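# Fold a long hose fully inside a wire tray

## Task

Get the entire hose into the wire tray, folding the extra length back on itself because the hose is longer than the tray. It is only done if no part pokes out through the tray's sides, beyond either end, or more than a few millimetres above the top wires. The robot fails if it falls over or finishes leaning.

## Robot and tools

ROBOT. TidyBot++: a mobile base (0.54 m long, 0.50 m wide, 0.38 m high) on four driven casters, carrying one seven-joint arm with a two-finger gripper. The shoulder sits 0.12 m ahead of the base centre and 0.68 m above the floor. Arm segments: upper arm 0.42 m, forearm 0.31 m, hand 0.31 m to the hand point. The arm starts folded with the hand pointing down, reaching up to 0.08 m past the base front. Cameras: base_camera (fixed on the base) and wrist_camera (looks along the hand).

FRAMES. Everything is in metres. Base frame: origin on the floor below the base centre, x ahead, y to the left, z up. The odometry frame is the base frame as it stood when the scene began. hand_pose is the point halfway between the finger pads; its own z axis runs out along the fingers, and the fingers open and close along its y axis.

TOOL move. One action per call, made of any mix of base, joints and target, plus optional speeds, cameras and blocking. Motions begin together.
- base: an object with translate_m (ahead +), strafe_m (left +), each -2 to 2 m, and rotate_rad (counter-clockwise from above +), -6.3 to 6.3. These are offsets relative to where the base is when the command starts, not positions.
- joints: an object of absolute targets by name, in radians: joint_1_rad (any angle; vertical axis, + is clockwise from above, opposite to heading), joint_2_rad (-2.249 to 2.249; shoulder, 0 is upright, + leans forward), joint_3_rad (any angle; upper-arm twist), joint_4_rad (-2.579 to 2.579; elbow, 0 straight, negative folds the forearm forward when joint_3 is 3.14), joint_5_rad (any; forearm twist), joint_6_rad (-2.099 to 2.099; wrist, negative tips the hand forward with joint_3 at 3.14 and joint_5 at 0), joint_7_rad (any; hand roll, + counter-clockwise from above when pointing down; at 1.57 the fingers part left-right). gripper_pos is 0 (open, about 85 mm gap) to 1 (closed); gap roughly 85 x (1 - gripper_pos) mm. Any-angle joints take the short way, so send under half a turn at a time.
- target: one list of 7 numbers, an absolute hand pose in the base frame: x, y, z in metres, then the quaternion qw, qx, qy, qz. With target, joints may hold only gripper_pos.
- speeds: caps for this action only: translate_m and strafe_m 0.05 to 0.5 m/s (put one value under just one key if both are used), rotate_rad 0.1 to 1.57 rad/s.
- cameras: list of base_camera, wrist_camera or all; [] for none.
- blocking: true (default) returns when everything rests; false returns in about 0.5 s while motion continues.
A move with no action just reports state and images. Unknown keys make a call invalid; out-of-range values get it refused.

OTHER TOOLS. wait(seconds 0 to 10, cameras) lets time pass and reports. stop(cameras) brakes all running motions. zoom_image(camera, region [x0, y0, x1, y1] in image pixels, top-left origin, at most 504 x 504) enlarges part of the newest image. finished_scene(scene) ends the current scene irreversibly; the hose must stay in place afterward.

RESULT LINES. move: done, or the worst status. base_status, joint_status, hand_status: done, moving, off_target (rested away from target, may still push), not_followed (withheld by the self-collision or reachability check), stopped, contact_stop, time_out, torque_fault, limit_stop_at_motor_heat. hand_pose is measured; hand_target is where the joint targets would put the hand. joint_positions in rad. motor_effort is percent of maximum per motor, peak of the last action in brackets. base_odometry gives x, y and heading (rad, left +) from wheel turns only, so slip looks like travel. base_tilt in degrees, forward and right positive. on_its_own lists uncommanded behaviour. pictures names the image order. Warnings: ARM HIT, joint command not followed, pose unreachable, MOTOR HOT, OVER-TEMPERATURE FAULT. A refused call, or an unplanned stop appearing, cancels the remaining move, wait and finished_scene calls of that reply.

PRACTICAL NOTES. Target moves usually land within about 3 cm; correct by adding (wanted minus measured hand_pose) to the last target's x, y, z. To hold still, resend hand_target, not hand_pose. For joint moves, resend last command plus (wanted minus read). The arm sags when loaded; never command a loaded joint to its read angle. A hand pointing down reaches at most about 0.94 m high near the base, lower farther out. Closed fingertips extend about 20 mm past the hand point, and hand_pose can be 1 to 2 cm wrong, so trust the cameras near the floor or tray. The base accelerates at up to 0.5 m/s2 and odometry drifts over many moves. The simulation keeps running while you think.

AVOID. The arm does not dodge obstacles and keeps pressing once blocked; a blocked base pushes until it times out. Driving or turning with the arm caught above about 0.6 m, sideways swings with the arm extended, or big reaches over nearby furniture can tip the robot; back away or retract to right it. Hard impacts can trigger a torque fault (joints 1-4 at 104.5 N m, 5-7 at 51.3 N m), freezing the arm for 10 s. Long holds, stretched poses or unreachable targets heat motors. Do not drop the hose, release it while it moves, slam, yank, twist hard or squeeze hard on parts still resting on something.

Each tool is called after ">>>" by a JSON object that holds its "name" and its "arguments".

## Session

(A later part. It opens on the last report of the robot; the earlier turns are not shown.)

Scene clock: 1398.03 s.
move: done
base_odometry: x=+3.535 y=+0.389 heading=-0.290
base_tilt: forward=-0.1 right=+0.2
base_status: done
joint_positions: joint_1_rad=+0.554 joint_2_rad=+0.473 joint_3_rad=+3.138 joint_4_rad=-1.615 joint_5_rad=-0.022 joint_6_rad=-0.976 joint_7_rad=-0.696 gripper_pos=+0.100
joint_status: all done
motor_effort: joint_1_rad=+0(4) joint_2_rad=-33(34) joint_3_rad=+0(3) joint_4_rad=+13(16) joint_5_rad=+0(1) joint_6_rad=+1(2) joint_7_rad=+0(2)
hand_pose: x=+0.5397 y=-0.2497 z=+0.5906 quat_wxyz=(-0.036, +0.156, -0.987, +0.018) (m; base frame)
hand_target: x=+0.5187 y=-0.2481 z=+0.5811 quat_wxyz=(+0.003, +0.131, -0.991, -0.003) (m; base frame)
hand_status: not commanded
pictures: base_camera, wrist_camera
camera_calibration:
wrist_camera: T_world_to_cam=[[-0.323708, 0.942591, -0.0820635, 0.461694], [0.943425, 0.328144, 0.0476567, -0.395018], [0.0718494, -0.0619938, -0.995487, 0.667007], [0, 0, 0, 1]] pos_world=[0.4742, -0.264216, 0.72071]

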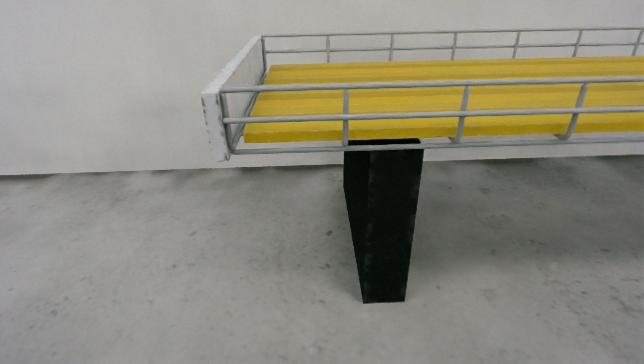

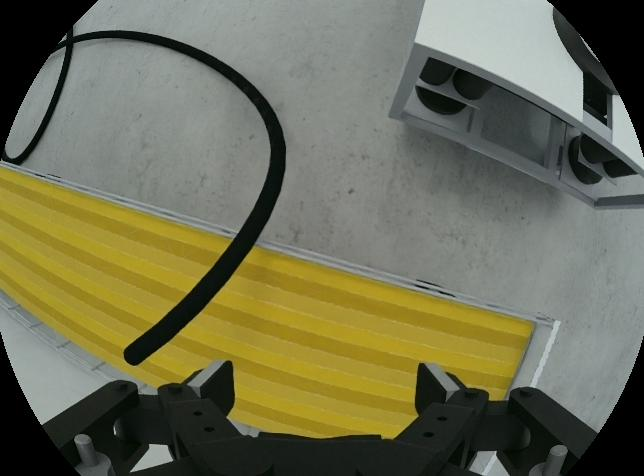

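>>> {"name": "move", "arguments": {"joints": {"joint_1_rad": 0.75, "joint_2_rad": 1.14, "joint_4_rad": -1.15, "joint_6_rad": -0.82, "joint_7_rad": -1.44}}}

Scene clock: 1425.63 s.
move: done
base_odometry: x=+3.535 y=+0.389 heading=-0.290
base_tilt: forward=-0.2 right=+0.2
base_status: not commanded
joint_positions: joint_1_rad=+0.739 joint_2_rad=+1.115 joint_3_rad=+3.138 joint_4_rad=-1.170 joint_5_rad=-0.022 joint_6_rad=-0.900 joint_7_rad=-1.386 gripper_pos=+0.100
joint_status: all done
motor_effort: joint_1_rad=-1(2) joint_2_rad=-47(50) joint_3_rad=+0(1) joint_4_rad=+12(14) joint_5_rad=-1(1) joint_6_rad=-1(2) joint_7_rad=+0(2)
hand_pose: x=+0.5698 y=-0.3987 z=+0.3501 quat_wxyz=(+0.015, -0.279, -0.960, -0.019) (m; base frame)
hand_target: x=+0.5805 y=-0.4269 z=+0.3393 quat_wxyz=(-0.015, -0.304, -0.952, +0.006) (m; base frame)
hand_status: not commanded
pictures: base_camera, wrist_camera
camera_calibration:
wrist_camera: T_world_to_cam=[[0.517482, 0.855672, -0.00608315, 0.0515351], [0.854191, -0.516981, -0.0555682, -0.613074], [-0.0506931, 0.0235594, -0.998436, 0.521136], [0, 0, 0, 1]] pos_world=[0.523432, -0.373322, 0.486567]

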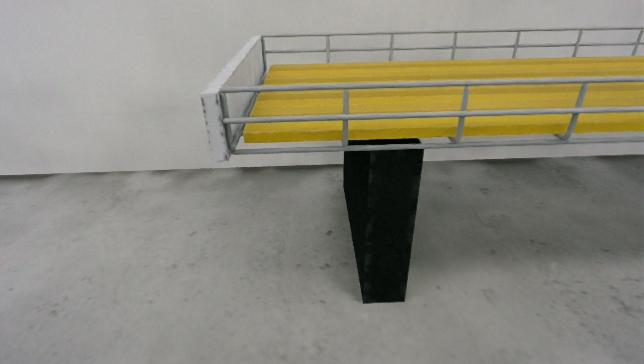

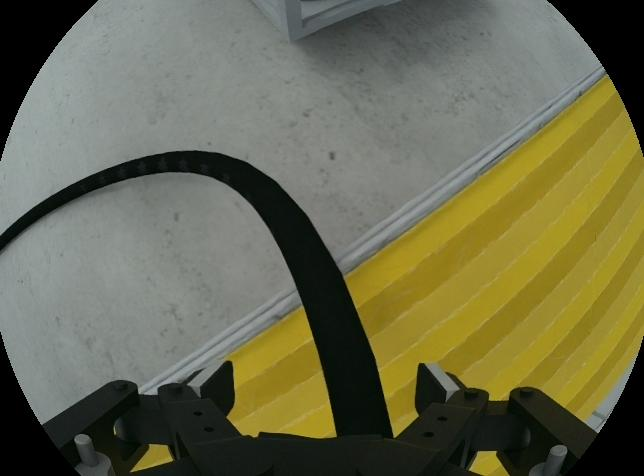

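>>> {"name": "move", "arguments": {"joints": {"joint_1_rad": 0.705, "joint_2_rad": 1.33, "joint_4_rad": -1.10, "joint_6_rad": -0.68, "joint_7_rad": -1.36}}}

Scene clock: 1434.70 s.
move: done
base_odometry: x=+3.535 y=+0.389 heading=-0.290
base_tilt: forward=-0.1 right=+0.2
base_status: not commanded
joint_positions: joint_1_rad=+0.714 joint_2_rad=+1.298 joint_3_rad=+3.138 joint_4_rad=-1.119 joint_5_rad=-0.022 joint_6_rad=-0.763 joint_7_rad=-1.388 gripper_pos=+0.100
joint_status: all done
motor_effort: joint_1_rad=-1(2) joint_2_rad=-47(50) joint_3_rad=-1(1) joint_4_rad=+10(12) joint_5_rad=-1(1) joint_6_rad=+0(2) joint_7_rad=-1(1)
hand_pose: x=+0.5796 y=-0.3876 z=+0.2491 quat_wxyz=(+0.013, -0.269, -0.963, -0.017) (m; base frame)
hand_target: x=+0.5955 y=-0.4025 z=+0.2330 quat_wxyz=(-0.014, -0.244, -0.970, +0.006) (m; base frame)
hand_status: not commanded
pictures: base_camera, wrist_camera
camera_calibration:
wrist_camera: T_world_to_cam=[[0.499288, 0.866389, -0.00902211, 0.0518703], [0.865099, -0.499068, -0.0503439, -0.622008], [-0.0481201, 0.0173311, -0.998691, 0.41665], [0, 0, 0, 1]] pos_world=[0.53225, -0.362585, 0.385259]

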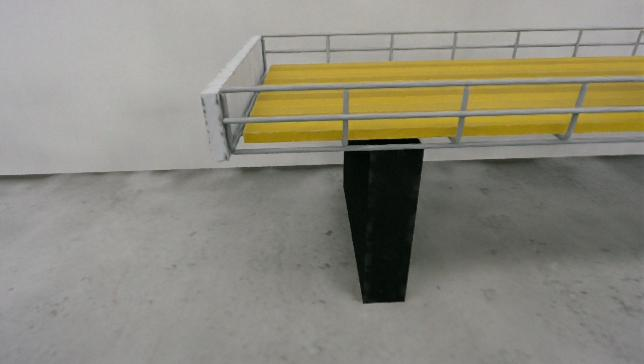

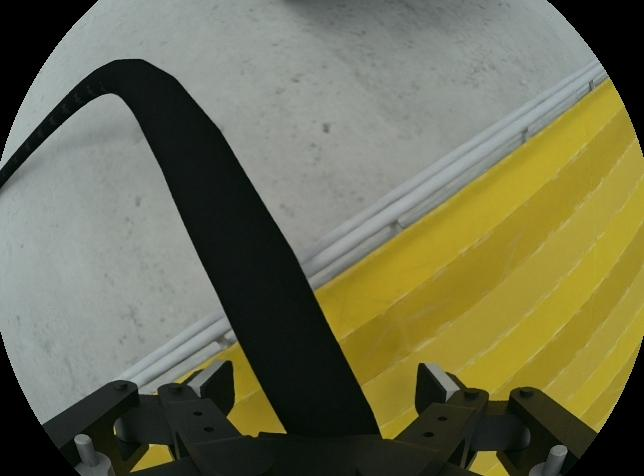

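>>> {"name": "move", "arguments": {"joints": {"joint_7_rad": -0.95, "joint_1_rad": 0.685}}}

>>> {"name": "move", "arguments": {"joints": {"gripper_pos": 0.93}}}

Scene clock: 1439.43 s.
move: done
base_odometry: x=+3.535 y=+0.389 heading=-0.290
base_tilt: forward=-0.1 right=+0.1
base_status: not commanded
joint_positions: joint_1_rad=+0.699 joint_2_rad=+1.298 joint_3_rad=+3.138 joint_4_rad=-1.116 joint_5_rad=-0.022 joint_6_rad=-0.760 joint_7_rad=-0.997 gripper_pos=+0.100
joint_status: all done
motor_effort: joint_1_rad=-1(2) joint_2_rad=-46(47) joint_3_rad=-1(2) joint_4_rad=+9(10) joint_5_rad=+0(1) joint_6_rad=+0(1) joint_7_rad=-1(1)
hand_pose: x=+0.5869 y=-0.3827 z=+0.2496 quat_wxyz=(+0.007, -0.070, -0.997, -0.017) (m; base frame)
hand_target: x=+0.6035 y=-0.3929 z=+0.2330 quat_wxyz=(-0.013, -0.032, -0.999, +0.009) (m; base frame)
hand_status: not commanded
pictures: base_camera, wrist_camera
camera_calibration:
wrist_camera: T_world_to_cam=[[0.118721, 0.992927, -0.00149663, 0.313829], [0.992373, -0.118705, -0.03324, -0.559251], [-0.0331825, 0.00246105, -0.999446, 0.403173], [0, 0, 0, 1]] pos_world=[0.531106, -0.378987, 0.38483]

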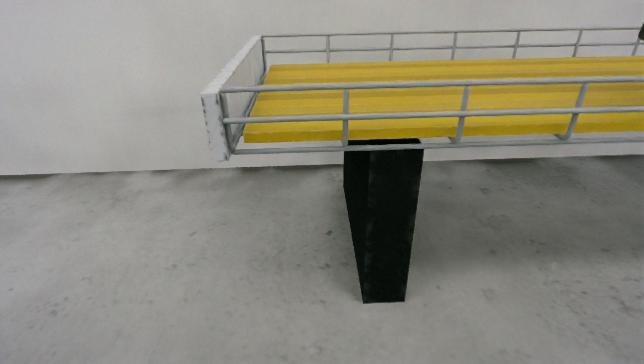

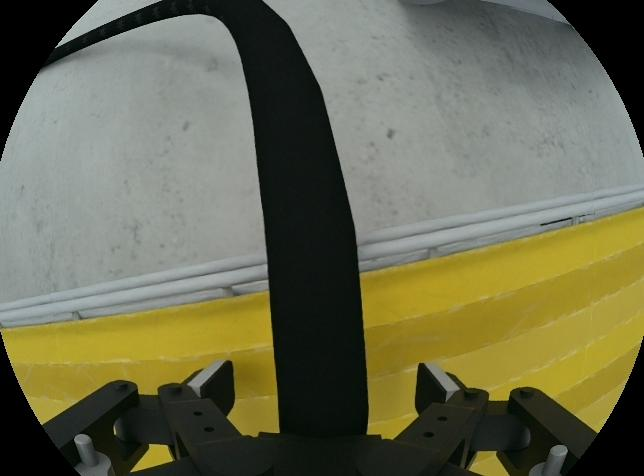

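Scene clock: 1440.43 s.
move: off_target
base_odometry: x=+3.535 y=+0.389 heading=-0.290
base_tilt: forward=-0.1 right=+0.2
base_status: not commanded
joint_positions: joint_1_rad=+0.699 joint_2_rad=+1.298 joint_3_rad=+3.138 joint_4_rad=-1.116 joint_5_rad=-0.022 joint_6_rad=-0.760 joint_7_rad=-0.997 gripper_pos=+0.718
joint_status: gripper_pos off_target (ended at +0.718, target +0.930)
motor_effort: joint_1_rad=-2(2) joint_2_rad=-47(48) joint_3_rad=-1(2) joint_4_rad=+10(11) joint_5_rad=-1(1) joint_6_rad=+0(1) joint_7_rad=-1(1)
hand_pose: x=+0.5870 y=-0.3826 z=+0.2496 quat_wxyz=(+0.007, -0.070, -0.997, -0.017) (m; base frame)
hand_target: x=+0.6035 y=-0.3929 z=+0.2330 quat_wxyz=(-0.013, -0.032, -0.999, +0.009) (m; base frame)
hand_status: not commanded
pictures: base_camera, wrist_camera
camera_calibration:
wrist_camera: T_world_to_cam=[[0.118458, 0.992958, -0.00151272, 0.313873], [0.992405, -0.118443, -0.0332154, -0.559275], [-0.0331606, 0.0024334, -0.999447, 0.403159], [0, 0, 0, 1]] pos_world=[0.531215, -0.378886, 0.384835]

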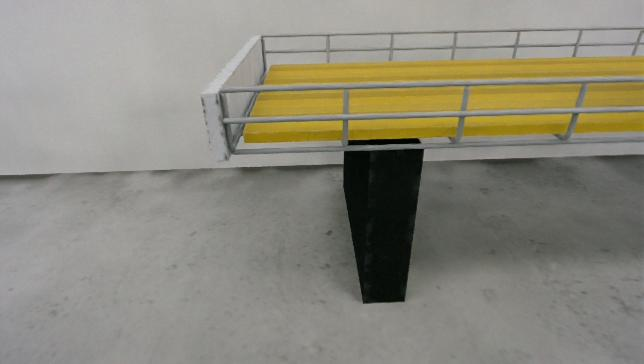

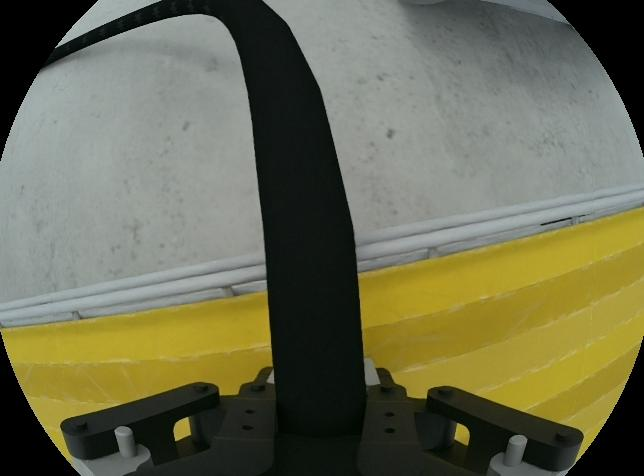

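>>> {"name": "move", "arguments": {"joints": {"joint_1_rad": 0.7, "joint_2_rad": 1.12, "joint_4_rad": -1.15, "joint_6_rad": -0.82, "joint_7_rad": -0.3}, "cameras": []}}

>>> {"name": "move", "arguments": {"base": {"translate_m": 0.1, "strafe_m": 0.12}, "joints": {"joint_7_rad": 0.5}}}

Scene clock: 1452.47 s.
move: done
base_odometry: x=+3.535 y=+0.389 heading=-0.290
base_tilt: forward=-0.2 right=+0.2
base_status: not commanded
joint_positions: joint_1_rad=+0.698 joint_2_rad=+1.106 joint_3_rad=+3.138 joint_4_rad=-1.140 joint_5_rad=-0.022 joint_6_rad=-0.761 joint_7_rad=-0.361 gripper_pos=+0.719
joint_status: all done
motor_effort: joint_1_rad=+0(2) joint_2_rad=-51(56) joint_3_rad=+0(2) joint_4_rad=+14(14) joint_5_rad=+1(1) joint_6_rad=+1(2) joint_7_rad=+0(2)
hand_pose: x=+0.6327 y=-0.4197 z=+0.3655 quat_wxyz=(-0.047, +0.247, -0.967, +0.049) (m; base frame)
hand_target: x=+0.6064 y=-0.4076 z=+0.3519 quat_wxyz=(-0.015, +0.282, -0.959, +0.021) (m; base frame)
hand_status: not commanded
pictures: none
No camera images: "cameras" was empty.

Scene clock: 1453.97 s.
move: done
base_odometry: x=+3.665 y=+0.475 heading=-0.289
base_tilt: forward=-0.2 right=+0.2
base_status: done
joint_positions: joint_1_rad=+0.702 joint_2_rad=+1.106 joint_3_rad=+3.139 joint_4_rad=-1.140 joint_5_rad=-0.022 joint_6_rad=-0.761 joint_7_rad=+0.440 gripper_pos=+0.719
joint_status: all done
motor_effort: joint_1_rad=-2(5) joint_2_rad=-51(52) joint_3_rad=-1(3) joint_4_rad=+13(15) joint_5_rad=+1(1) joint_6_rad=+2(2) joint_7_rad=+0(2)
hand_pose: x=+0.6305 y=-0.4222 z=+0.3653 quat_wxyz=(-0.024, +0.602, -0.796, +0.063) (m; base frame)
hand_target: x=+0.6064 y=-0.4076 z=+0.3519 quat_wxyz=(-0.005, +0.633, -0.774, +0.025) (m; base frame)
hand_status: not commanded
pictures: base_camera, wrist_camera
camera_calibration:
wrist_camera: T_world_to_cam=[[-0.956061, 0.243839, -0.162755, 0.768362], [0.256053, 0.96489, -0.0585226, 0.327624], [0.142771, -0.0976253, -0.984929, 0.361892], [0, 0, 0, 1]] pos_world=[0.599044, -0.468148, 0.500666]

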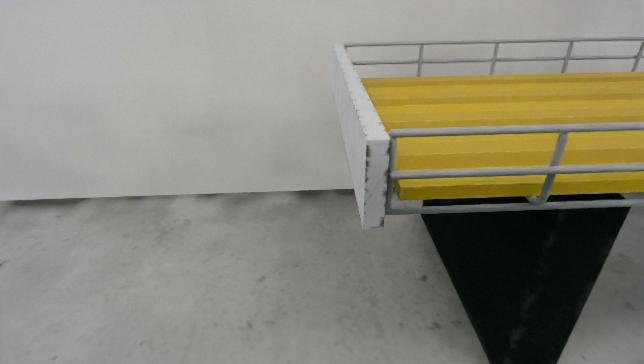

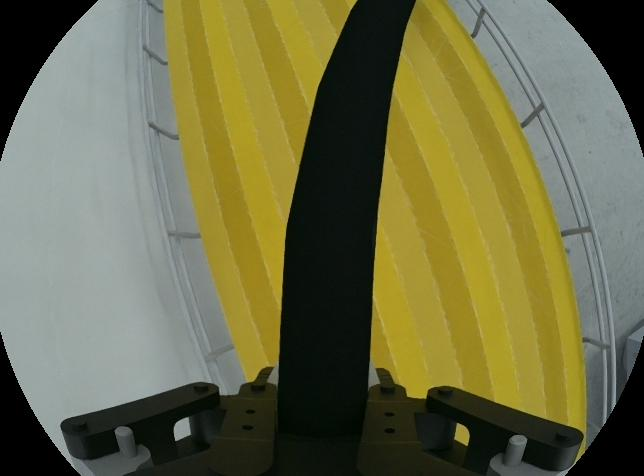

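>>> {"name": "move", "arguments": {"base": {"strafe_m": 0.04}, "joints": {"joint_1_rad": 0.7, "joint_2_rad": 1.28, "joint_4_rad": -0.93, "joint_6_rad": -0.95, "joint_7_rad": 0.72}}}

Scene clock: 1465.23 s.
move: done
base_odometry: x=+3.677 y=+0.514 heading=-0.289
base_tilt: forward=-0.1 right=+0.2
base_status: done
joint_positions: joint_1_rad=+0.709 joint_2_rad=+1.260 joint_3_rad=+3.144 joint_4_rad=-0.956 joint_5_rad=-0.022 joint_6_rad=-0.872 joint_7_rad=+0.653 gripper_pos=+0.719
joint_status: all done
motor_effort: joint_1_rad=-3(6) joint_2_rad=-52(55) joint_3_rad=-2(4) joint_4_rad=+13(15) joint_5_rad=+0(1) joint_6_rad=+1(3) joint_7_rad=+1(2)
hand_pose: x=+0.6299 y=-0.4314 z=+0.3108 quat_wxyz=(-0.010, +0.682, -0.731, +0.026) (m; base frame)
hand_target: x=+0.6173 y=-0.4168 z=+0.3037 quat_wxyz=(+0.000, +0.714, -0.700, -0.009) (m; base frame)
hand_status: not commanded
pictures: base_camera, wrist_camera
camera_calibration:
wrist_camera: T_world_to_cam=[[-0.995126, 0.0471606, -0.0865999, 0.677254], [0.0506463, 0.997974, -0.038504, 0.470926], [0.0846086, -0.0427023, -0.995499, 0.37099], [0, 0, 0, 1]] pos_world=[0.618714, -0.486069, 0.446103]

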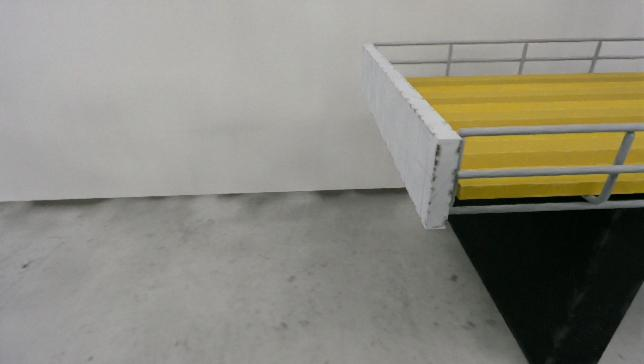

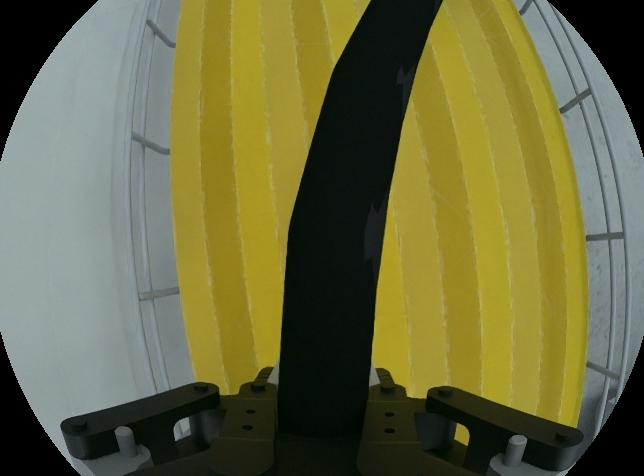

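>>> {"name": "move", "arguments": {"joints": {"joint_1_rad": 0.7, "joint_2_rad": 1.40, "joint_4_rad": -0.88, "joint_6_rad": -0.87, "joint_7_rad": 0.72}}}

>>> {"name": "move", "arguments": {"joints": {"gripper_pos": 0.55}}}

Scene clock: 1471.17 s.
move: done
base_odometry: x=+3.677 y=+0.514 heading=-0.289
base_tilt: forward=-0.1 right=+0.2
base_status: not commanded
joint_positions: joint_1_rad=+0.709 joint_2_rad=+1.370 joint_3_rad=+3.144 joint_4_rad=-0.897 joint_5_rad=-0.022 joint_6_rad=-0.874 joint_7_rad=+0.659 gripper_pos=+0.719
joint_status: all done
motor_effort: joint_1_rad=-1(3) joint_2_rad=-51(54) joint_3_rad=-1(2) joint_4_rad=+12(14) joint_5_rad=+0(1) joint_6_rad=+0(2) joint_7_rad=+1(2)
hand_pose: x=+0.6184 y=-0.4215 z=+0.2527 quat_wxyz=(-0.007, +0.684, -0.730, -0.001) (m; base frame)
hand_target: x=+0.6180 y=-0.4174 z=+0.2373 quat_wxyz=(+0.000, +0.714, -0.700, -0.004) (m; base frame)
hand_status: not commanded
pictures: base_camera, wrist_camera
camera_calibration:
wrist_camera: T_world_to_cam=[[-0.998084, 0.0434845, -0.0440133, 0.649799], [0.0437631, 0.999027, -0.00538647, 0.455695], [0.0437362, -0.0073023, -0.999016, 0.355594], [0, 0, 0, 1]] pos_world=[0.613059, -0.480912, 0.386299]

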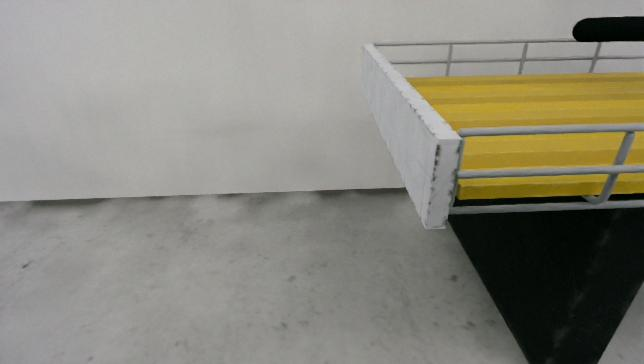

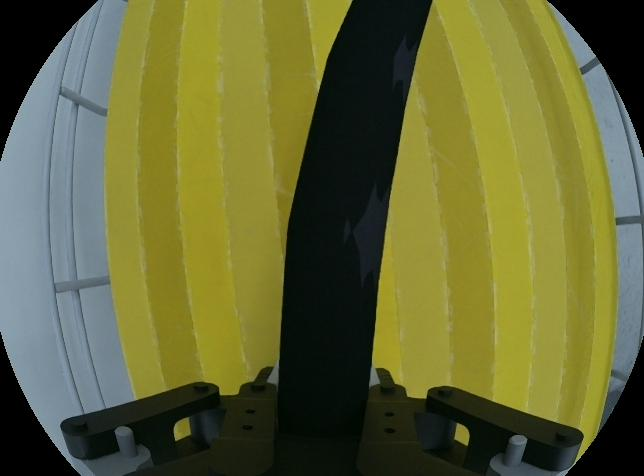

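Scene clock: 1471.90 s.
move: done
base_odometry: x=+3.677 y=+0.514 heading=-0.289
base_tilt: forward=-0.2 right=+0.2
base_status: not commanded
joint_positions: joint_1_rad=+0.710 joint_2_rad=+1.370 joint_3_rad=+3.144 joint_4_rad=-0.897 joint_5_rad=-0.022 joint_6_rad=-0.874 joint_7_rad=+0.666 gripper_pos=+0.550
joint_status: all done
motor_effort: joint_1_rad=-2(5) joint_2_rad=-51(52) joint_3_rad=-2(3) joint_4_rad=+12(13) joint_5_rad=-1(2) joint_6_rad=+0(1) joint_7_rad=+0(1)
hand_pose: x=+0.6183 y=-0.4222 z=+0.2528 quat_wxyz=(-0.007, +0.686, -0.727, +0.000) (m; base frame)
hand_target: x=+0.6180 y=-0.4174 z=+0.2373 quat_wxyz=(+0.000, +0.714, -0.700, -0.004) (m; base frame)
hand_status: not commanded
pictures: base_camera, wrist_camera
camera_calibration:
wrist_camera: T_world_to_cam=[[-0.998323, 0.0371643, -0.0443808, 0.647376], [0.0374867, 0.999276, -0.00645354, 0.460674], [0.0441088, -0.0081064, -0.998994, 0.355198], [0, 0, 0, 1]] pos_world=[0.613354, -0.481521, 0.386545]

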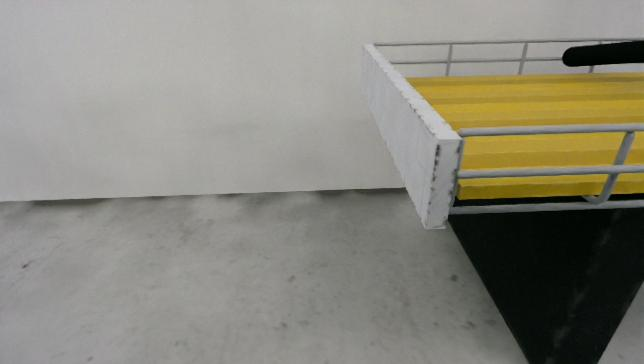

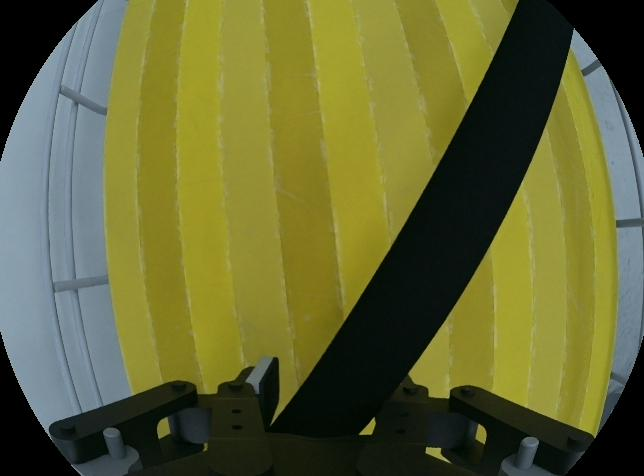

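>>> {"name": "move", "arguments": {"base": {"strafe_m": -0.25}, "joints": {"joint_2_rad": 1.385, "joint_7_rad": 0.45}, "speeds": {"strafe_m": 0.12}}}

Scene clock: 1484.33 s.
move: done
base_odometry: x=+3.606 y=+0.274 heading=-0.289
base_tilt: forward=-0.1 right=+0.2
base_status: done
joint_positions: joint_1_rad=+0.704 joint_2_rad=+1.367 joint_3_rad=+3.144 joint_4_rad=-0.896 joint_5_rad=-0.022 joint_6_rad=-0.874 joint_7_rad=+0.467 gripper_pos=+0.550
joint_status: all done
motor_effort: joint_1_rad=-1(4) joint_2_rad=-52(53) joint_3_rad=-1(2) joint_4_rad=+12(14) joint_5_rad=+1(1) joint_6_rad=+1(2) joint_7_rad=+1(2)
hand_pose: x=+0.6221 y=-0.4199 z=+0.2549 quat_wxyz=(-0.008, +0.613, -0.790, +0.001) (m; base frame)
hand_target: x=+0.6231 y=-0.4217 z=+0.2472 quat_wxyz=(-0.001, +0.614, -0.790, +0.003) (m; base frame)
hand_status: not commanded
pictures: base_camera, wrist_camera
camera_calibration:
wrist_camera: T_world_to_cam=[[-0.972665, 0.227759, -0.0452598, 0.715445], [0.228243, 0.973587, -0.0057605, 0.328621], [0.0427524, -0.0159333, -0.998959, 0.354632], [0, 0, 0, 1]] pos_world=[0.605722, -0.47724, 0.388537]

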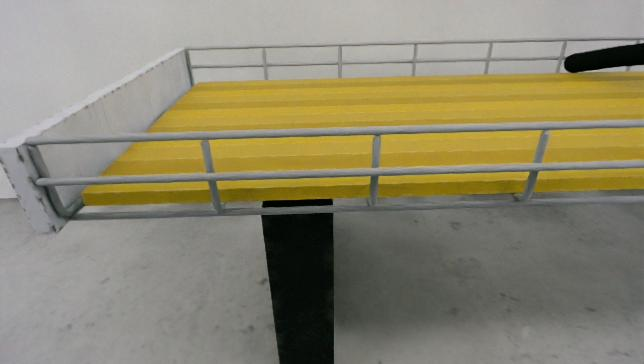

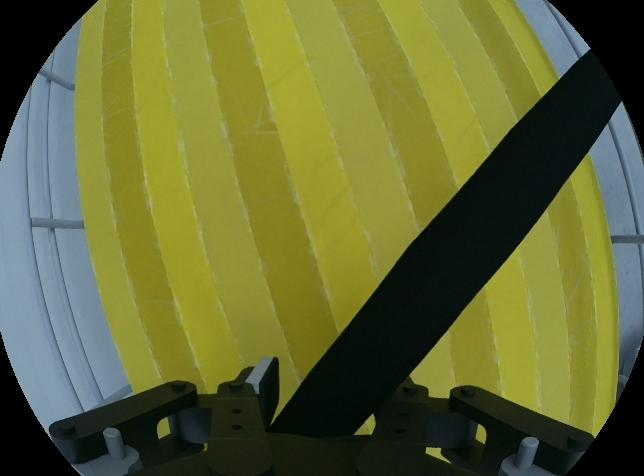

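>>> {"name": "move", "arguments": {"base": {"strafe_m": 0.28}, "speeds": {"strafe_m": 0.12}}}

Scene clock: 1490.80 s.
move: done
base_odometry: x=+3.686 y=+0.543 heading=-0.288
base_tilt: forward=-0.2 right=+0.2
base_status: done
joint_positions: joint_1_rad=+0.713 joint_2_rad=+1.361 joint_3_rad=+3.157 joint_4_rad=-0.893 joint_5_rad=-0.018 joint_6_rad=-0.874 joint_7_rad=+0.467 gripper_pos=+0.550
joint_status: not commanded
motor_effort: joint_1_rad=-4(11) joint_2_rad=-51(52) joint_3_rad=-2(7) joint_4_rad=+11(13) joint_5_rad=-2(4) joint_6_rad=+0(1) joint_7_rad=+0(2)
hand_pose: x=+0.6161 y=-0.4338 z=+0.2596 quat_wxyz=(-0.001, +0.609, -0.793, +0.007) (m; base frame)
hand_target: x=+0.6231 y=-0.4217 z=+0.2472 quat_wxyz=(-0.001, +0.614, -0.790, +0.003) (m; base frame)
hand_status: not commanded
pictures: base_camera, wrist_camera
camera_calibration:
wrist_camera: T_world_to_cam=[[-0.970637, 0.236036, -0.0463702, 0.715599], [0.237337, 0.97111, -0.0248371, 0.341848], [0.0391681, -0.0351132, -0.998616, 0.353151], [0, 0, 0, 1]] pos_world=[0.599622, -0.488479, 0.394335]

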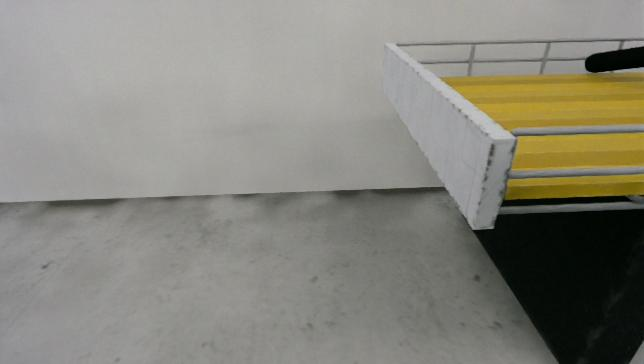

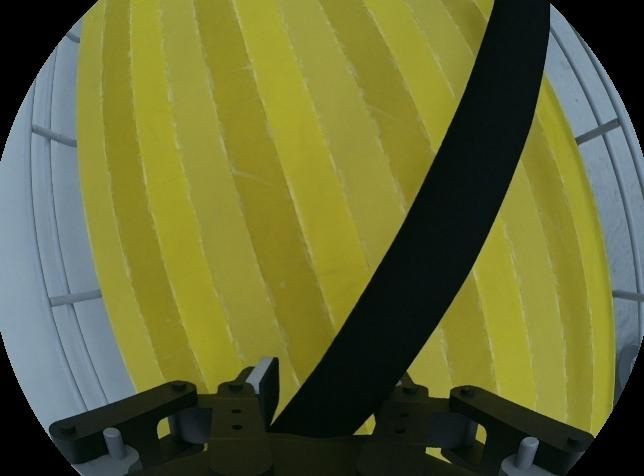

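>>> {"name": "move", "arguments": {"joints": {"joint_7_rad": 0.0, "gripper_pos": 0.1}, "cameras": ["wrist_camera"]}}

>>> {"name": "move", "arguments": {"joints": {"joint_2_rad": 1.12, "joint_4_rad": -1.15, "joint_6_rad": -0.85}, "cameras": []}}

>>> {"name": "move", "arguments": {"joints": {"joint_2_rad": 0.5, "joint_4_rad": -1.4, "joint_6_rad": -1.2}}}

Scene clock: 1496.90 s.
move: done
base_odometry: x=+3.686 y=+0.543 heading=-0.288
base_tilt: forward=-0.1 right=+0.2
base_status: not commanded
joint_positions: joint_1_rad=+0.710 joint_2_rad=+1.361 joint_3_rad=+3.152 joint_4_rad=-0.893 joint_5_rad=-0.018 joint_6_rad=-0.874 joint_7_rad=+0.048 gripper_pos=+0.100
joint_status: all done
motor_effort: joint_1_rad=+0(4) joint_2_rad=-50(52) joint_3_rad=+0(2) joint_4_rad=+12(12) joint_5_rad=-1(2) joint_6_rad=+0(1) joint_7_rad=+0(1)
hand_pose: x=+0.6190 y=-0.4304 z=+0.2596 quat_wxyz=(-0.004, +0.433, -0.902, +0.006) (m; base frame)
hand_target: x=+0.6231 y=-0.4217 z=+0.2472 quat_wxyz=(-0.002, +0.422, -0.907, +0.003) (m; base frame)
hand_status: not commanded
pictures: wrist_camera
camera_calibration:
wrist_camera: T_world_to_cam=[[-0.792364, 0.60809, -0.048845, 0.768082], [0.609322, 0.792785, -0.0147471, 0.028219], [0.029756, -0.0414475, -0.998697, 0.35633], [0, 0, 0, 1]] pos_world=[0.580803, -0.474666, 0.3938]

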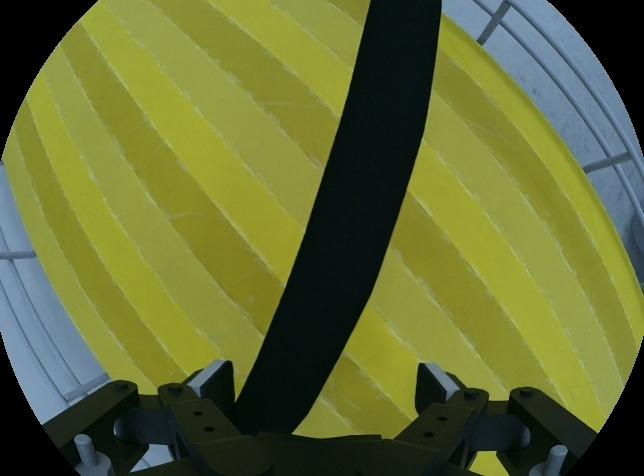

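Scene clock: 1498.53 s.
move: done
base_odometry: x=+3.686 y=+0.543 heading=-0.288
base_tilt: forward=-0.2 right=+0.2
base_status: not commanded
joint_positions: joint_1_rad=+0.710 joint_2_rad=+1.096 joint_3_rad=+3.152 joint_4_rad=-1.130 joint_5_rad=-0.018 joint_6_rad=-0.874 joint_7_rad=+0.048 gripper_pos=+0.100
joint_status: all done
motor_effort: joint_1_rad=+0(2) joint_2_rad=-49(54) joint_3_rad=+0(1) joint_4_rad=+12(13) joint_5_rad=+0(1) joint_6_rad=+0(1) joint_7_rad=-1(1)
hand_pose: x=+0.6015 y=-0.4152 z=+0.3717 quat_wxyz=(-0.010, +0.431, -0.902, +0.018) (m; base frame)
hand_target: x=+0.5993 y=-0.4016 z=+0.3516 quat_wxyz=(-0.005, +0.422, -0.907, +0.009) (m; base frame)
hand_status: not commanded
pictures: none
No camera images: "cameras" was empty.

Scene clock: 1500.40 s.
move: done
base_odometry: x=+3.686 y=+0.543 heading=-0.288
base_tilt: forward=-0.1 right=+0.1
base_status: not commanded
joint_positions: joint_1_rad=+0.710 joint_2_rad=+0.487 joint_3_rad=+3.152 joint_4_rad=-1.379 joint_5_rad=-0.018 joint_6_rad=-1.118 joint_7_rad=+0.048 gripper_pos=+0.100
joint_status: all done
motor_effort: joint_1_rad=-1(1) joint_2_rad=-35(52) joint_3_rad=+0(1) joint_4_rad=+16(16) joint_5_rad=+0(1) joint_6_rad=+1(2) joint_7_rad=+0(1)
hand_pose: x=+0.5344 y=-0.3556 z=+0.6546 quat_wxyz=(-0.036, +0.430, -0.899, +0.070) (m; base frame)
hand_target: x=+0.5120 y=-0.3283 z=+0.6384 quat_wxyz=(-0.009, +0.422, -0.906, +0.019) (m; base frame)
hand_status: not commanded
pictures: base_camera, wrist_camera
camera_calibration:
wrist_camera: T_world_to_cam=[[-0.777491, 0.598957, -0.191723, 0.757142], [0.612581, 0.790258, -0.0153637, 0.024038], [0.142308, -0.129391, -0.981329, 0.653592], [0, 0, 0, 1]] pos_world=[0.480934, -0.387923, 0.78692]

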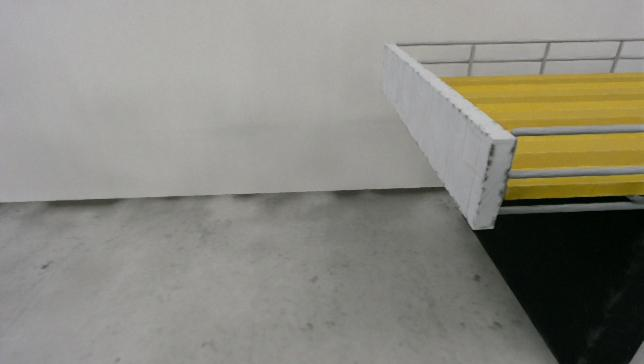

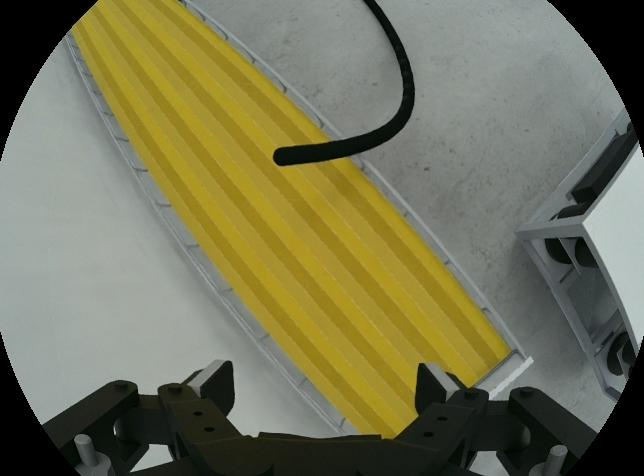

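>>> {"name": "move", "arguments": {"base": {"translate_m": -0.5}, "joints": {"joint_1_rad": 0.6, "joint_2_rad": 0.2, "joint_4_rad": -1.2, "joint_6_rad": -1.0, "joint_7_rad": 0.6}}}

Scene clock: 1530.43 s.
move: done
base_odometry: x=+3.206 y=+0.685 heading=-0.289
base_tilt: forward=-0.2 right=+0.2
base_status: done
joint_positions: joint_1_rad=+0.608 joint_2_rad=+0.179 joint_3_rad=+3.147 joint_4_rad=-1.208 joint_5_rad=-0.018 joint_6_rad=-1.071 joint_7_rad=+0.547 gripper_pos=+0.100
joint_status: all done
motor_effort: joint_1_rad=-1(3) joint_2_rad=-27(41) joint_3_rad=+1(2) joint_4_rad=+19(19) joint_5_rad=+0(1) joint_6_rad=+5(6) joint_7_rad=-1(2)
hand_pose: x=+0.5975 y=-0.3289 z=+0.9119 quat_wxyz=(-0.076, +0.643, -0.689, +0.326) (m; base frame)
hand_target: x=+0.6184 y=-0.3390 z=+0.9181 quat_wxyz=(-0.067, +0.660, -0.659, +0.356) (m; base frame)
hand_status: not commanded
pictures: base_camera, wrist_camera
camera_calibration:
wrist_camera: T_world_to_cam=[[-0.820392, -0.0723146, -0.56721, 0.986758], [0.152559, 0.928331, -0.33901, 0.583635], [0.551074, -0.364654, -0.750563, 0.368558], [0, 0, 0, 1]] pos_world=[0.517387, -0.336053, 1.03418]

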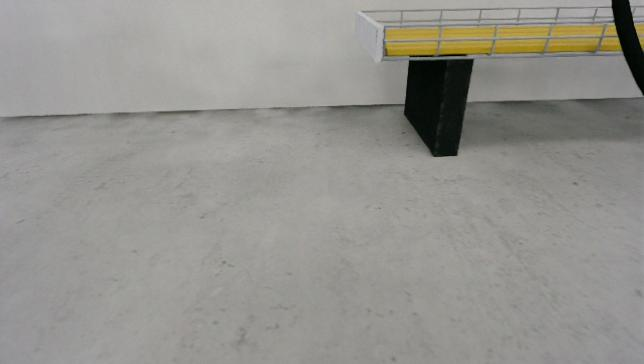

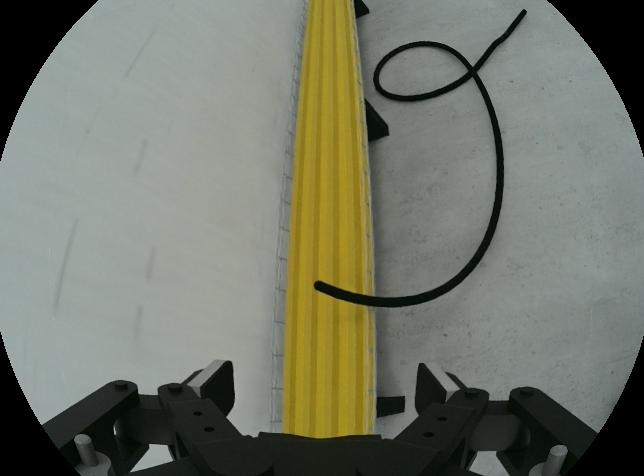

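>>> {"name": "move", "arguments": {"base": {"strafe_m": -0.75}, "joints": {"joint_1_rad": 0.3, "joint_2_rad": 0.85, "joint_4_rad": -1.83, "joint_6_rad": -0.48, "joint_7_rad": 0.05}}}

Scene clock: 1563.70 s.
move: done
base_odometry: x=+2.992 y=-0.034 heading=-0.289
base_tilt: forward=-0.1 right=+0.1
base_status: done
joint_positions: joint_1_rad=+0.310 joint_2_rad=+0.825 joint_3_rad=+3.144 joint_4_rad=-1.810 joint_5_rad=-0.018 joint_6_rad=-0.560 joint_7_rad=+0.102 gripper_pos=+0.100
joint_status: all done
motor_effort: joint_1_rad=-1(3) joint_2_rad=-37(44) joint_3_rad=+0(2) joint_4_rad=+6(20) joint_5_rad=+0(1) joint_6_rad=-1(7) joint_7_rad=-1(2)
hand_pose: x=+0.5440 y=-0.1328 z=+0.3817 quat_wxyz=(+0.011, +0.623, -0.782, -0.024) (m; base frame)
hand_target: x=+0.5499 y=-0.1310 z=+0.3668 quat_wxyz=(+0.005, +0.614, -0.789, -0.008) (m; base frame)
hand_status: not commanded
pictures: base_camera, wrist_camera
camera_calibration:
wrist_camera: T_world_to_cam=[[-0.979391, 0.201277, 0.0167313, 0.556324], [0.201247, 0.979534, -0.0035017, 0.082236], [-0.0170937, -0.0000624178, -0.999854, 0.524248], [0, 0, 0, 1]] pos_world=[0.537271, -0.192496, 0.515151]

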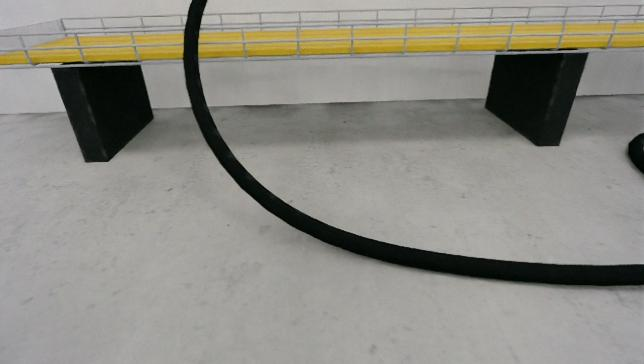

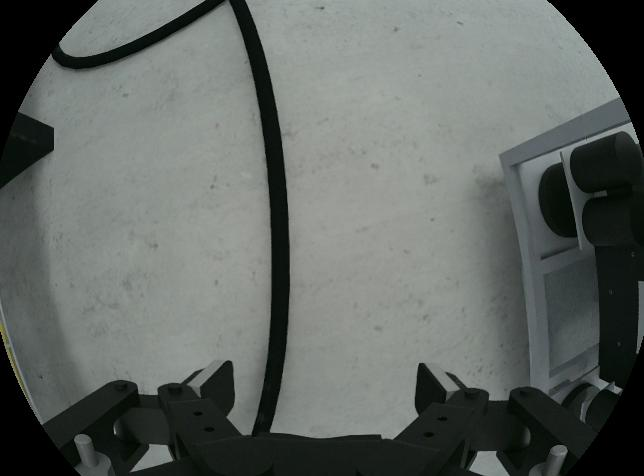

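>>> {"name": "move", "arguments": {"joints": {"joint_1_rad": 0.43, "joint_2_rad": 1.475, "joint_4_rad": -1.337, "joint_6_rad": -0.33, "joint_7_rad": 0.15}, "cameras": ["wrist_camera"]}}

Scene clock: 1573.53 s.
move: done
base_odometry: x=+2.992 y=-0.034 heading=-0.289
base_tilt: forward=-0.2 right=+0.1
base_status: not commanded
joint_positions: joint_1_rad=+0.417 joint_2_rad=+1.451 joint_3_rad=+3.144 joint_4_rad=-1.358 joint_5_rad=-0.018 joint_6_rad=-0.412 joint_7_rad=+0.102 gripper_pos=+0.100
joint_status: all done
motor_effort: joint_1_rad=+0(2) joint_2_rad=-43(47) joint_3_rad=-1(1) joint_4_rad=+4(7) joint_5_rad=+0(1) joint_6_rad=-1(2) joint_7_rad=-1(2)
hand_pose: x=+0.5734 y=-0.1989 z=+0.1247 quat_wxyz=(+0.018, +0.580, -0.813, -0.035) (m; base frame)
hand_target: x=+0.5930 y=-0.2148 z=+0.1133 quat_wxyz=(-0.001, +0.602, -0.799, -0.001) (m; base frame)
hand_status: not commanded
pictures: wrist_camera
camera_calibration:
wrist_camera: T_world_to_cam=[[-0.951515, 0.304592, 0.0429387, 0.603978], [0.304721, 0.952435, -0.00366561, 0.075502], [-0.0420128, 0.00959641, -0.999071, 0.283844], [0, 0, 0, 1]] pos_world=[0.563612, -0.258601, 0.257923]

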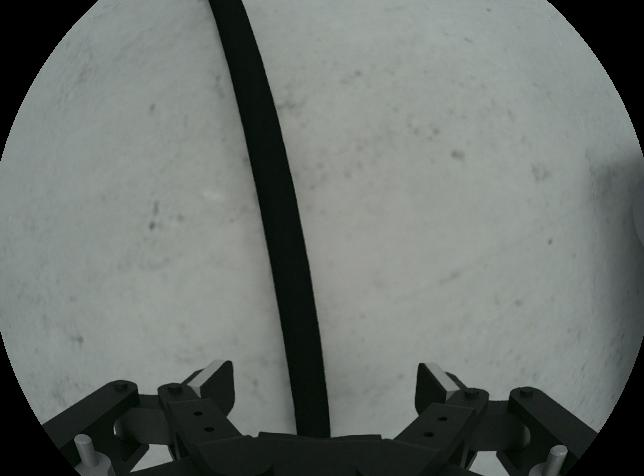

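>>> {"name": "move", "arguments": {"joints": {"joint_1_rad": 0.43, "joint_2_rad": 1.69, "joint_4_rad": -1.11, "joint_6_rad": -0.32, "joint_7_rad": 0.2}, "cameras": ["wrist_camera"]}}

>>> {"name": "move", "arguments": {"joints": {"gripper_pos": 0.93}, "cameras": []}}

>>> {"name": "move", "arguments": {"joints": {"joint_1_rad": 0.2, "joint_2_rad": 1.2, "joint_4_rad": -1.5, "joint_6_rad": -0.4}, "cameras": []}}

>>> {"name": "move", "arguments": {"joints": {"joint_1_rad": 0.0, "joint_2_rad": 0.6, "joint_4_rad": -1.85, "joint_6_rad": -0.69, "joint_7_rad": 0.05}}}

Scene clock: 1581.20 s.
move: done
base_odometry: x=+2.992 y=-0.034 heading=-0.289
base_tilt: forward=-0.1 right=+0.1
base_status: not commanded
joint_positions: joint_1_rad=+0.417 joint_2_rad=+1.671 joint_3_rad=+3.144 joint_4_rad=-1.129 joint_5_rad=-0.018 joint_6_rad=-0.398 joint_7_rad=+0.147 gripper_pos=+0.100
joint_status: all done
motor_effort: joint_1_rad=+0(1) joint_2_rad=-44(48) joint_3_rad=-1(1) joint_4_rad=+5(6) joint_5_rad=+0(1) joint_6_rad=-1(1) joint_7_rad=-1(2)
hand_pose: x=+0.5830 y=-0.2032 z=+0.0326 quat_wxyz=(+0.012, +0.599, -0.800, -0.026) (m; base frame)
hand_target: x=+0.6015 y=-0.2188 z=+0.0244 quat_wxyz=(-0.006, +0.621, -0.784, +0.009) (m; base frame)
hand_status: not commanded
pictures: wrist_camera
camera_calibration:
wrist_camera: T_world_to_cam=[[-0.965025, 0.261388, 0.0200592, 0.618215], [0.261364, 0.965233, -0.00384177, 0.104204], [-0.020366, 0.00153535, -0.999791, 0.17808], [0, 0, 0, 1]] pos_world=[0.572984, -0.262449, 0.166042]

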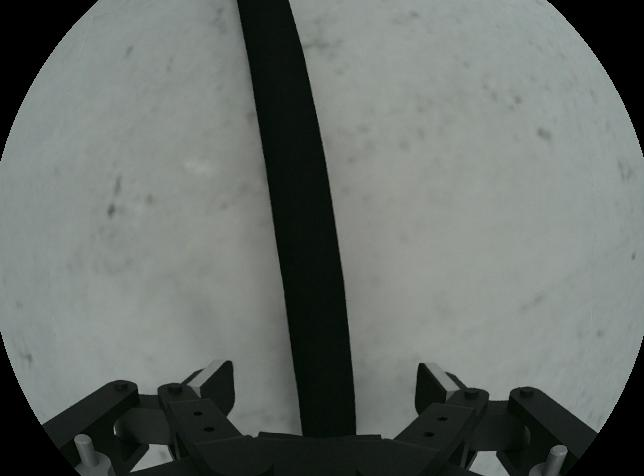

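Scene clock: 1582.20 s.
move: off_target
base_odometry: x=+2.992 y=-0.034 heading=-0.289
base_tilt: forward=-0.2 right=+0.2
base_status: not commanded
joint_positions: joint_1_rad=+0.418 joint_2_rad=+1.670 joint_3_rad=+3.144 joint_4_rad=-1.128 joint_5_rad=-0.018 joint_6_rad=-0.396 joint_7_rad=+0.149 gripper_pos=+0.770
joint_status: gripper_pos off_target (ended at +0.770, target +0.930)
motor_effort: joint_1_rad=-1(1) joint_2_rad=-43(46) joint_3_rad=-1(1) joint_4_rad=+5(7) joint_5_rad=+0(1) joint_6_rad=+0(4) joint_7_rad=-1(2)
hand_pose: x=+0.5843 y=-0.2041 z=+0.0333 quat_wxyz=(+0.011, +0.599, -0.800, -0.024) (m; base frame)
hand_target: x=+0.6015 y=-0.2188 z=+0.0244 quat_wxyz=(-0.006, +0.621, -0.784, +0.009) (m; base frame)
hand_status: not commanded
pictures: none
No camera images: "cameras" was empty.

Scene clock: 1583.93 s.
move: done
base_odometry: x=+2.992 y=-0.034 heading=-0.289
base_tilt: forward=-0.1 right=+0.2
base_status: not commanded
joint_positions: joint_1_rad=+0.215 joint_2_rad=+1.203 joint_3_rad=+3.148 joint_4_rad=-1.491 joint_5_rad=-0.018 joint_6_rad=-0.396 joint_7_rad=+0.150 gripper_pos=+0.770
joint_status: all done
motor_effort: joint_1_rad=-2(5) joint_2_rad=-48(51) joint_3_rad=-2(5) joint_4_rad=+8(10) joint_5_rad=+0(2) joint_6_rad=+2(3) joint_7_rad=-1(2)
hand_pose: x=+0.6512 y=-0.1166 z=+0.2389 quat_wxyz=(-0.015, +0.677, -0.736, +0.021) (m; base frame)
hand_target: x=+0.6482 y=-0.1049 z=+0.2391 quat_wxyz=(-0.012, +0.707, -0.707, +0.017) (m; base frame)
hand_status: not commanded
pictures: none
No camera images: "cameras" was empty.

Scene clock: 1585.77 s.
move: done
base_odometry: x=+2.992 y=-0.034 heading=-0.289
base_tilt: forward=-0.1 right=+0.2
base_status: not commanded
joint_positions: joint_1_rad=+0.020 joint_2_rad=+0.612 joint_3_rad=+3.148 joint_4_rad=-1.845 joint_5_rad=-0.018 joint_6_rad=-0.620 joint_7_rad=+0.097 gripper_pos=+0.770
joint_status: all done
motor_effort: joint_1_rad=-2(4) joint_2_rad=-38(50) joint_3_rad=-1(3) joint_4_rad=+12(13) joint_5_rad=+1(1) joint_6_rad=+2(3) joint_7_rad=+1(2)
hand_pose: x=+0.5795 y=-0.0078 z=+0.4718 quat_wxyz=(-0.024, +0.727, -0.686, +0.022) (m; base frame)
hand_target: x=+0.5575 y=+0.0021 z=+0.4757 quat_wxyz=(-0.001, +0.725, -0.689, +0.000) (m; base frame)
hand_status: not commanded
pictures: base_camera, wrist_camera
camera_calibration:
wrist_camera: T_world_to_cam=[[-0.991948, -0.0786831, -0.0992349, 0.624204], [-0.0773673, 0.996857, -0.017044, 0.121014], [0.100264, -0.00922922, -0.994918, 0.544508], [0, 0, 0, 1]] pos_world=[0.573946, -0.0664935, 0.605746]

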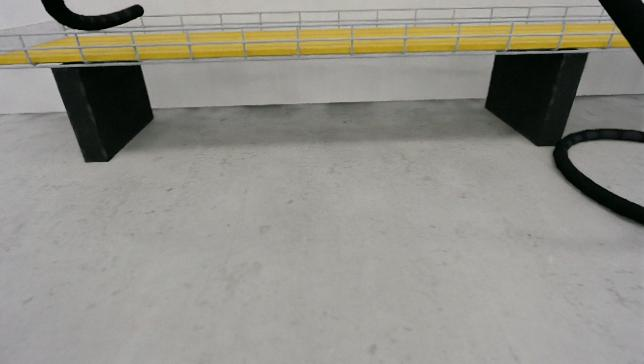

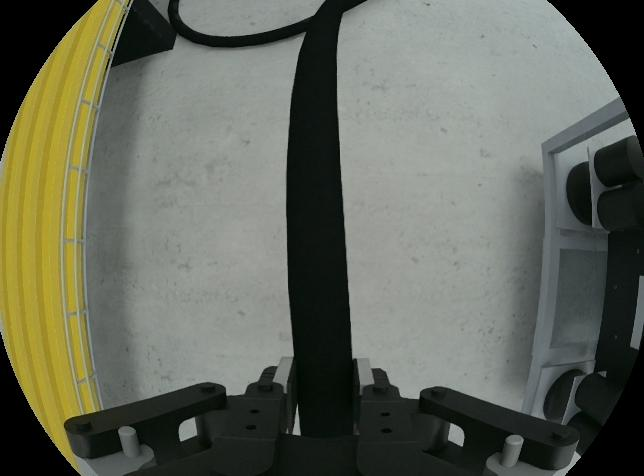

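>>> {"name": "move", "arguments": {"base": {"translate_m": 0.42, "strafe_m": -0.15}, "speeds": {"translate_m": 0.25}}}

Scene clock: 1608.07 s.
move: done
base_odometry: x=+3.352 y=-0.298 heading=-0.290
base_tilt: forward=-0.1 right=+0.2
base_status: done
joint_positions: joint_1_rad=+0.014 joint_2_rad=+0.610 joint_3_rad=+3.148 joint_4_rad=-1.854 joint_5_rad=-0.018 joint_6_rad=-0.630 joint_7_rad=+0.096 gripper_pos=+0.770
joint_status: not commanded
motor_effort: joint_1_rad=-1(3) joint_2_rad=-37(40) joint_3_rad=+0(1) joint_4_rad=+13(14) joint_5_rad=+1(1) joint_6_rad=+3(3) joint_7_rad=+0(1)
hand_pose: x=+0.5721 y=-0.0051 z=+0.4710 quat_wxyz=(-0.019, +0.729, -0.685, +0.015) (m; base frame)
hand_target: x=+0.5575 y=+0.0021 z=+0.4757 quat_wxyz=(-0.001, +0.725, -0.689, +0.000) (m; base frame)
hand_status: not commanded
pictures: base_camera, wrist_camera
camera_calibration:
wrist_camera: T_world_to_cam=[[-0.993051, -0.0835255, -0.0829069, 0.609908], [-0.0825481, 0.996472, -0.0151539, 0.119732], [0.0838802, -0.00820482, -0.996442, 0.554556], [0, 0, 0, 1]] pos_world=[0.569037, -0.063817, 0.604963]

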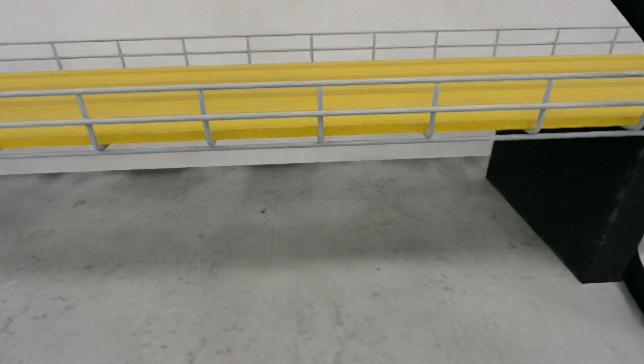

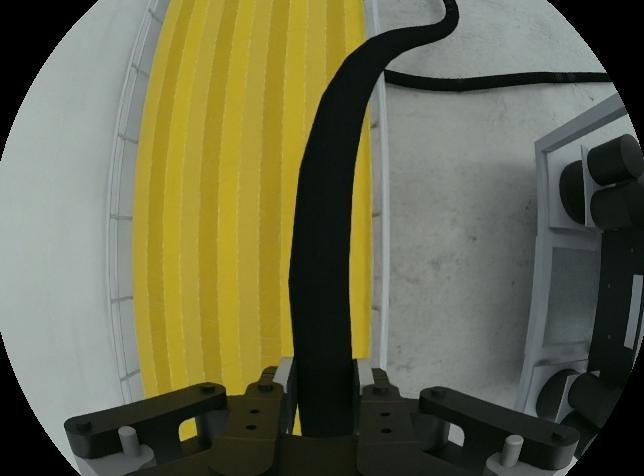

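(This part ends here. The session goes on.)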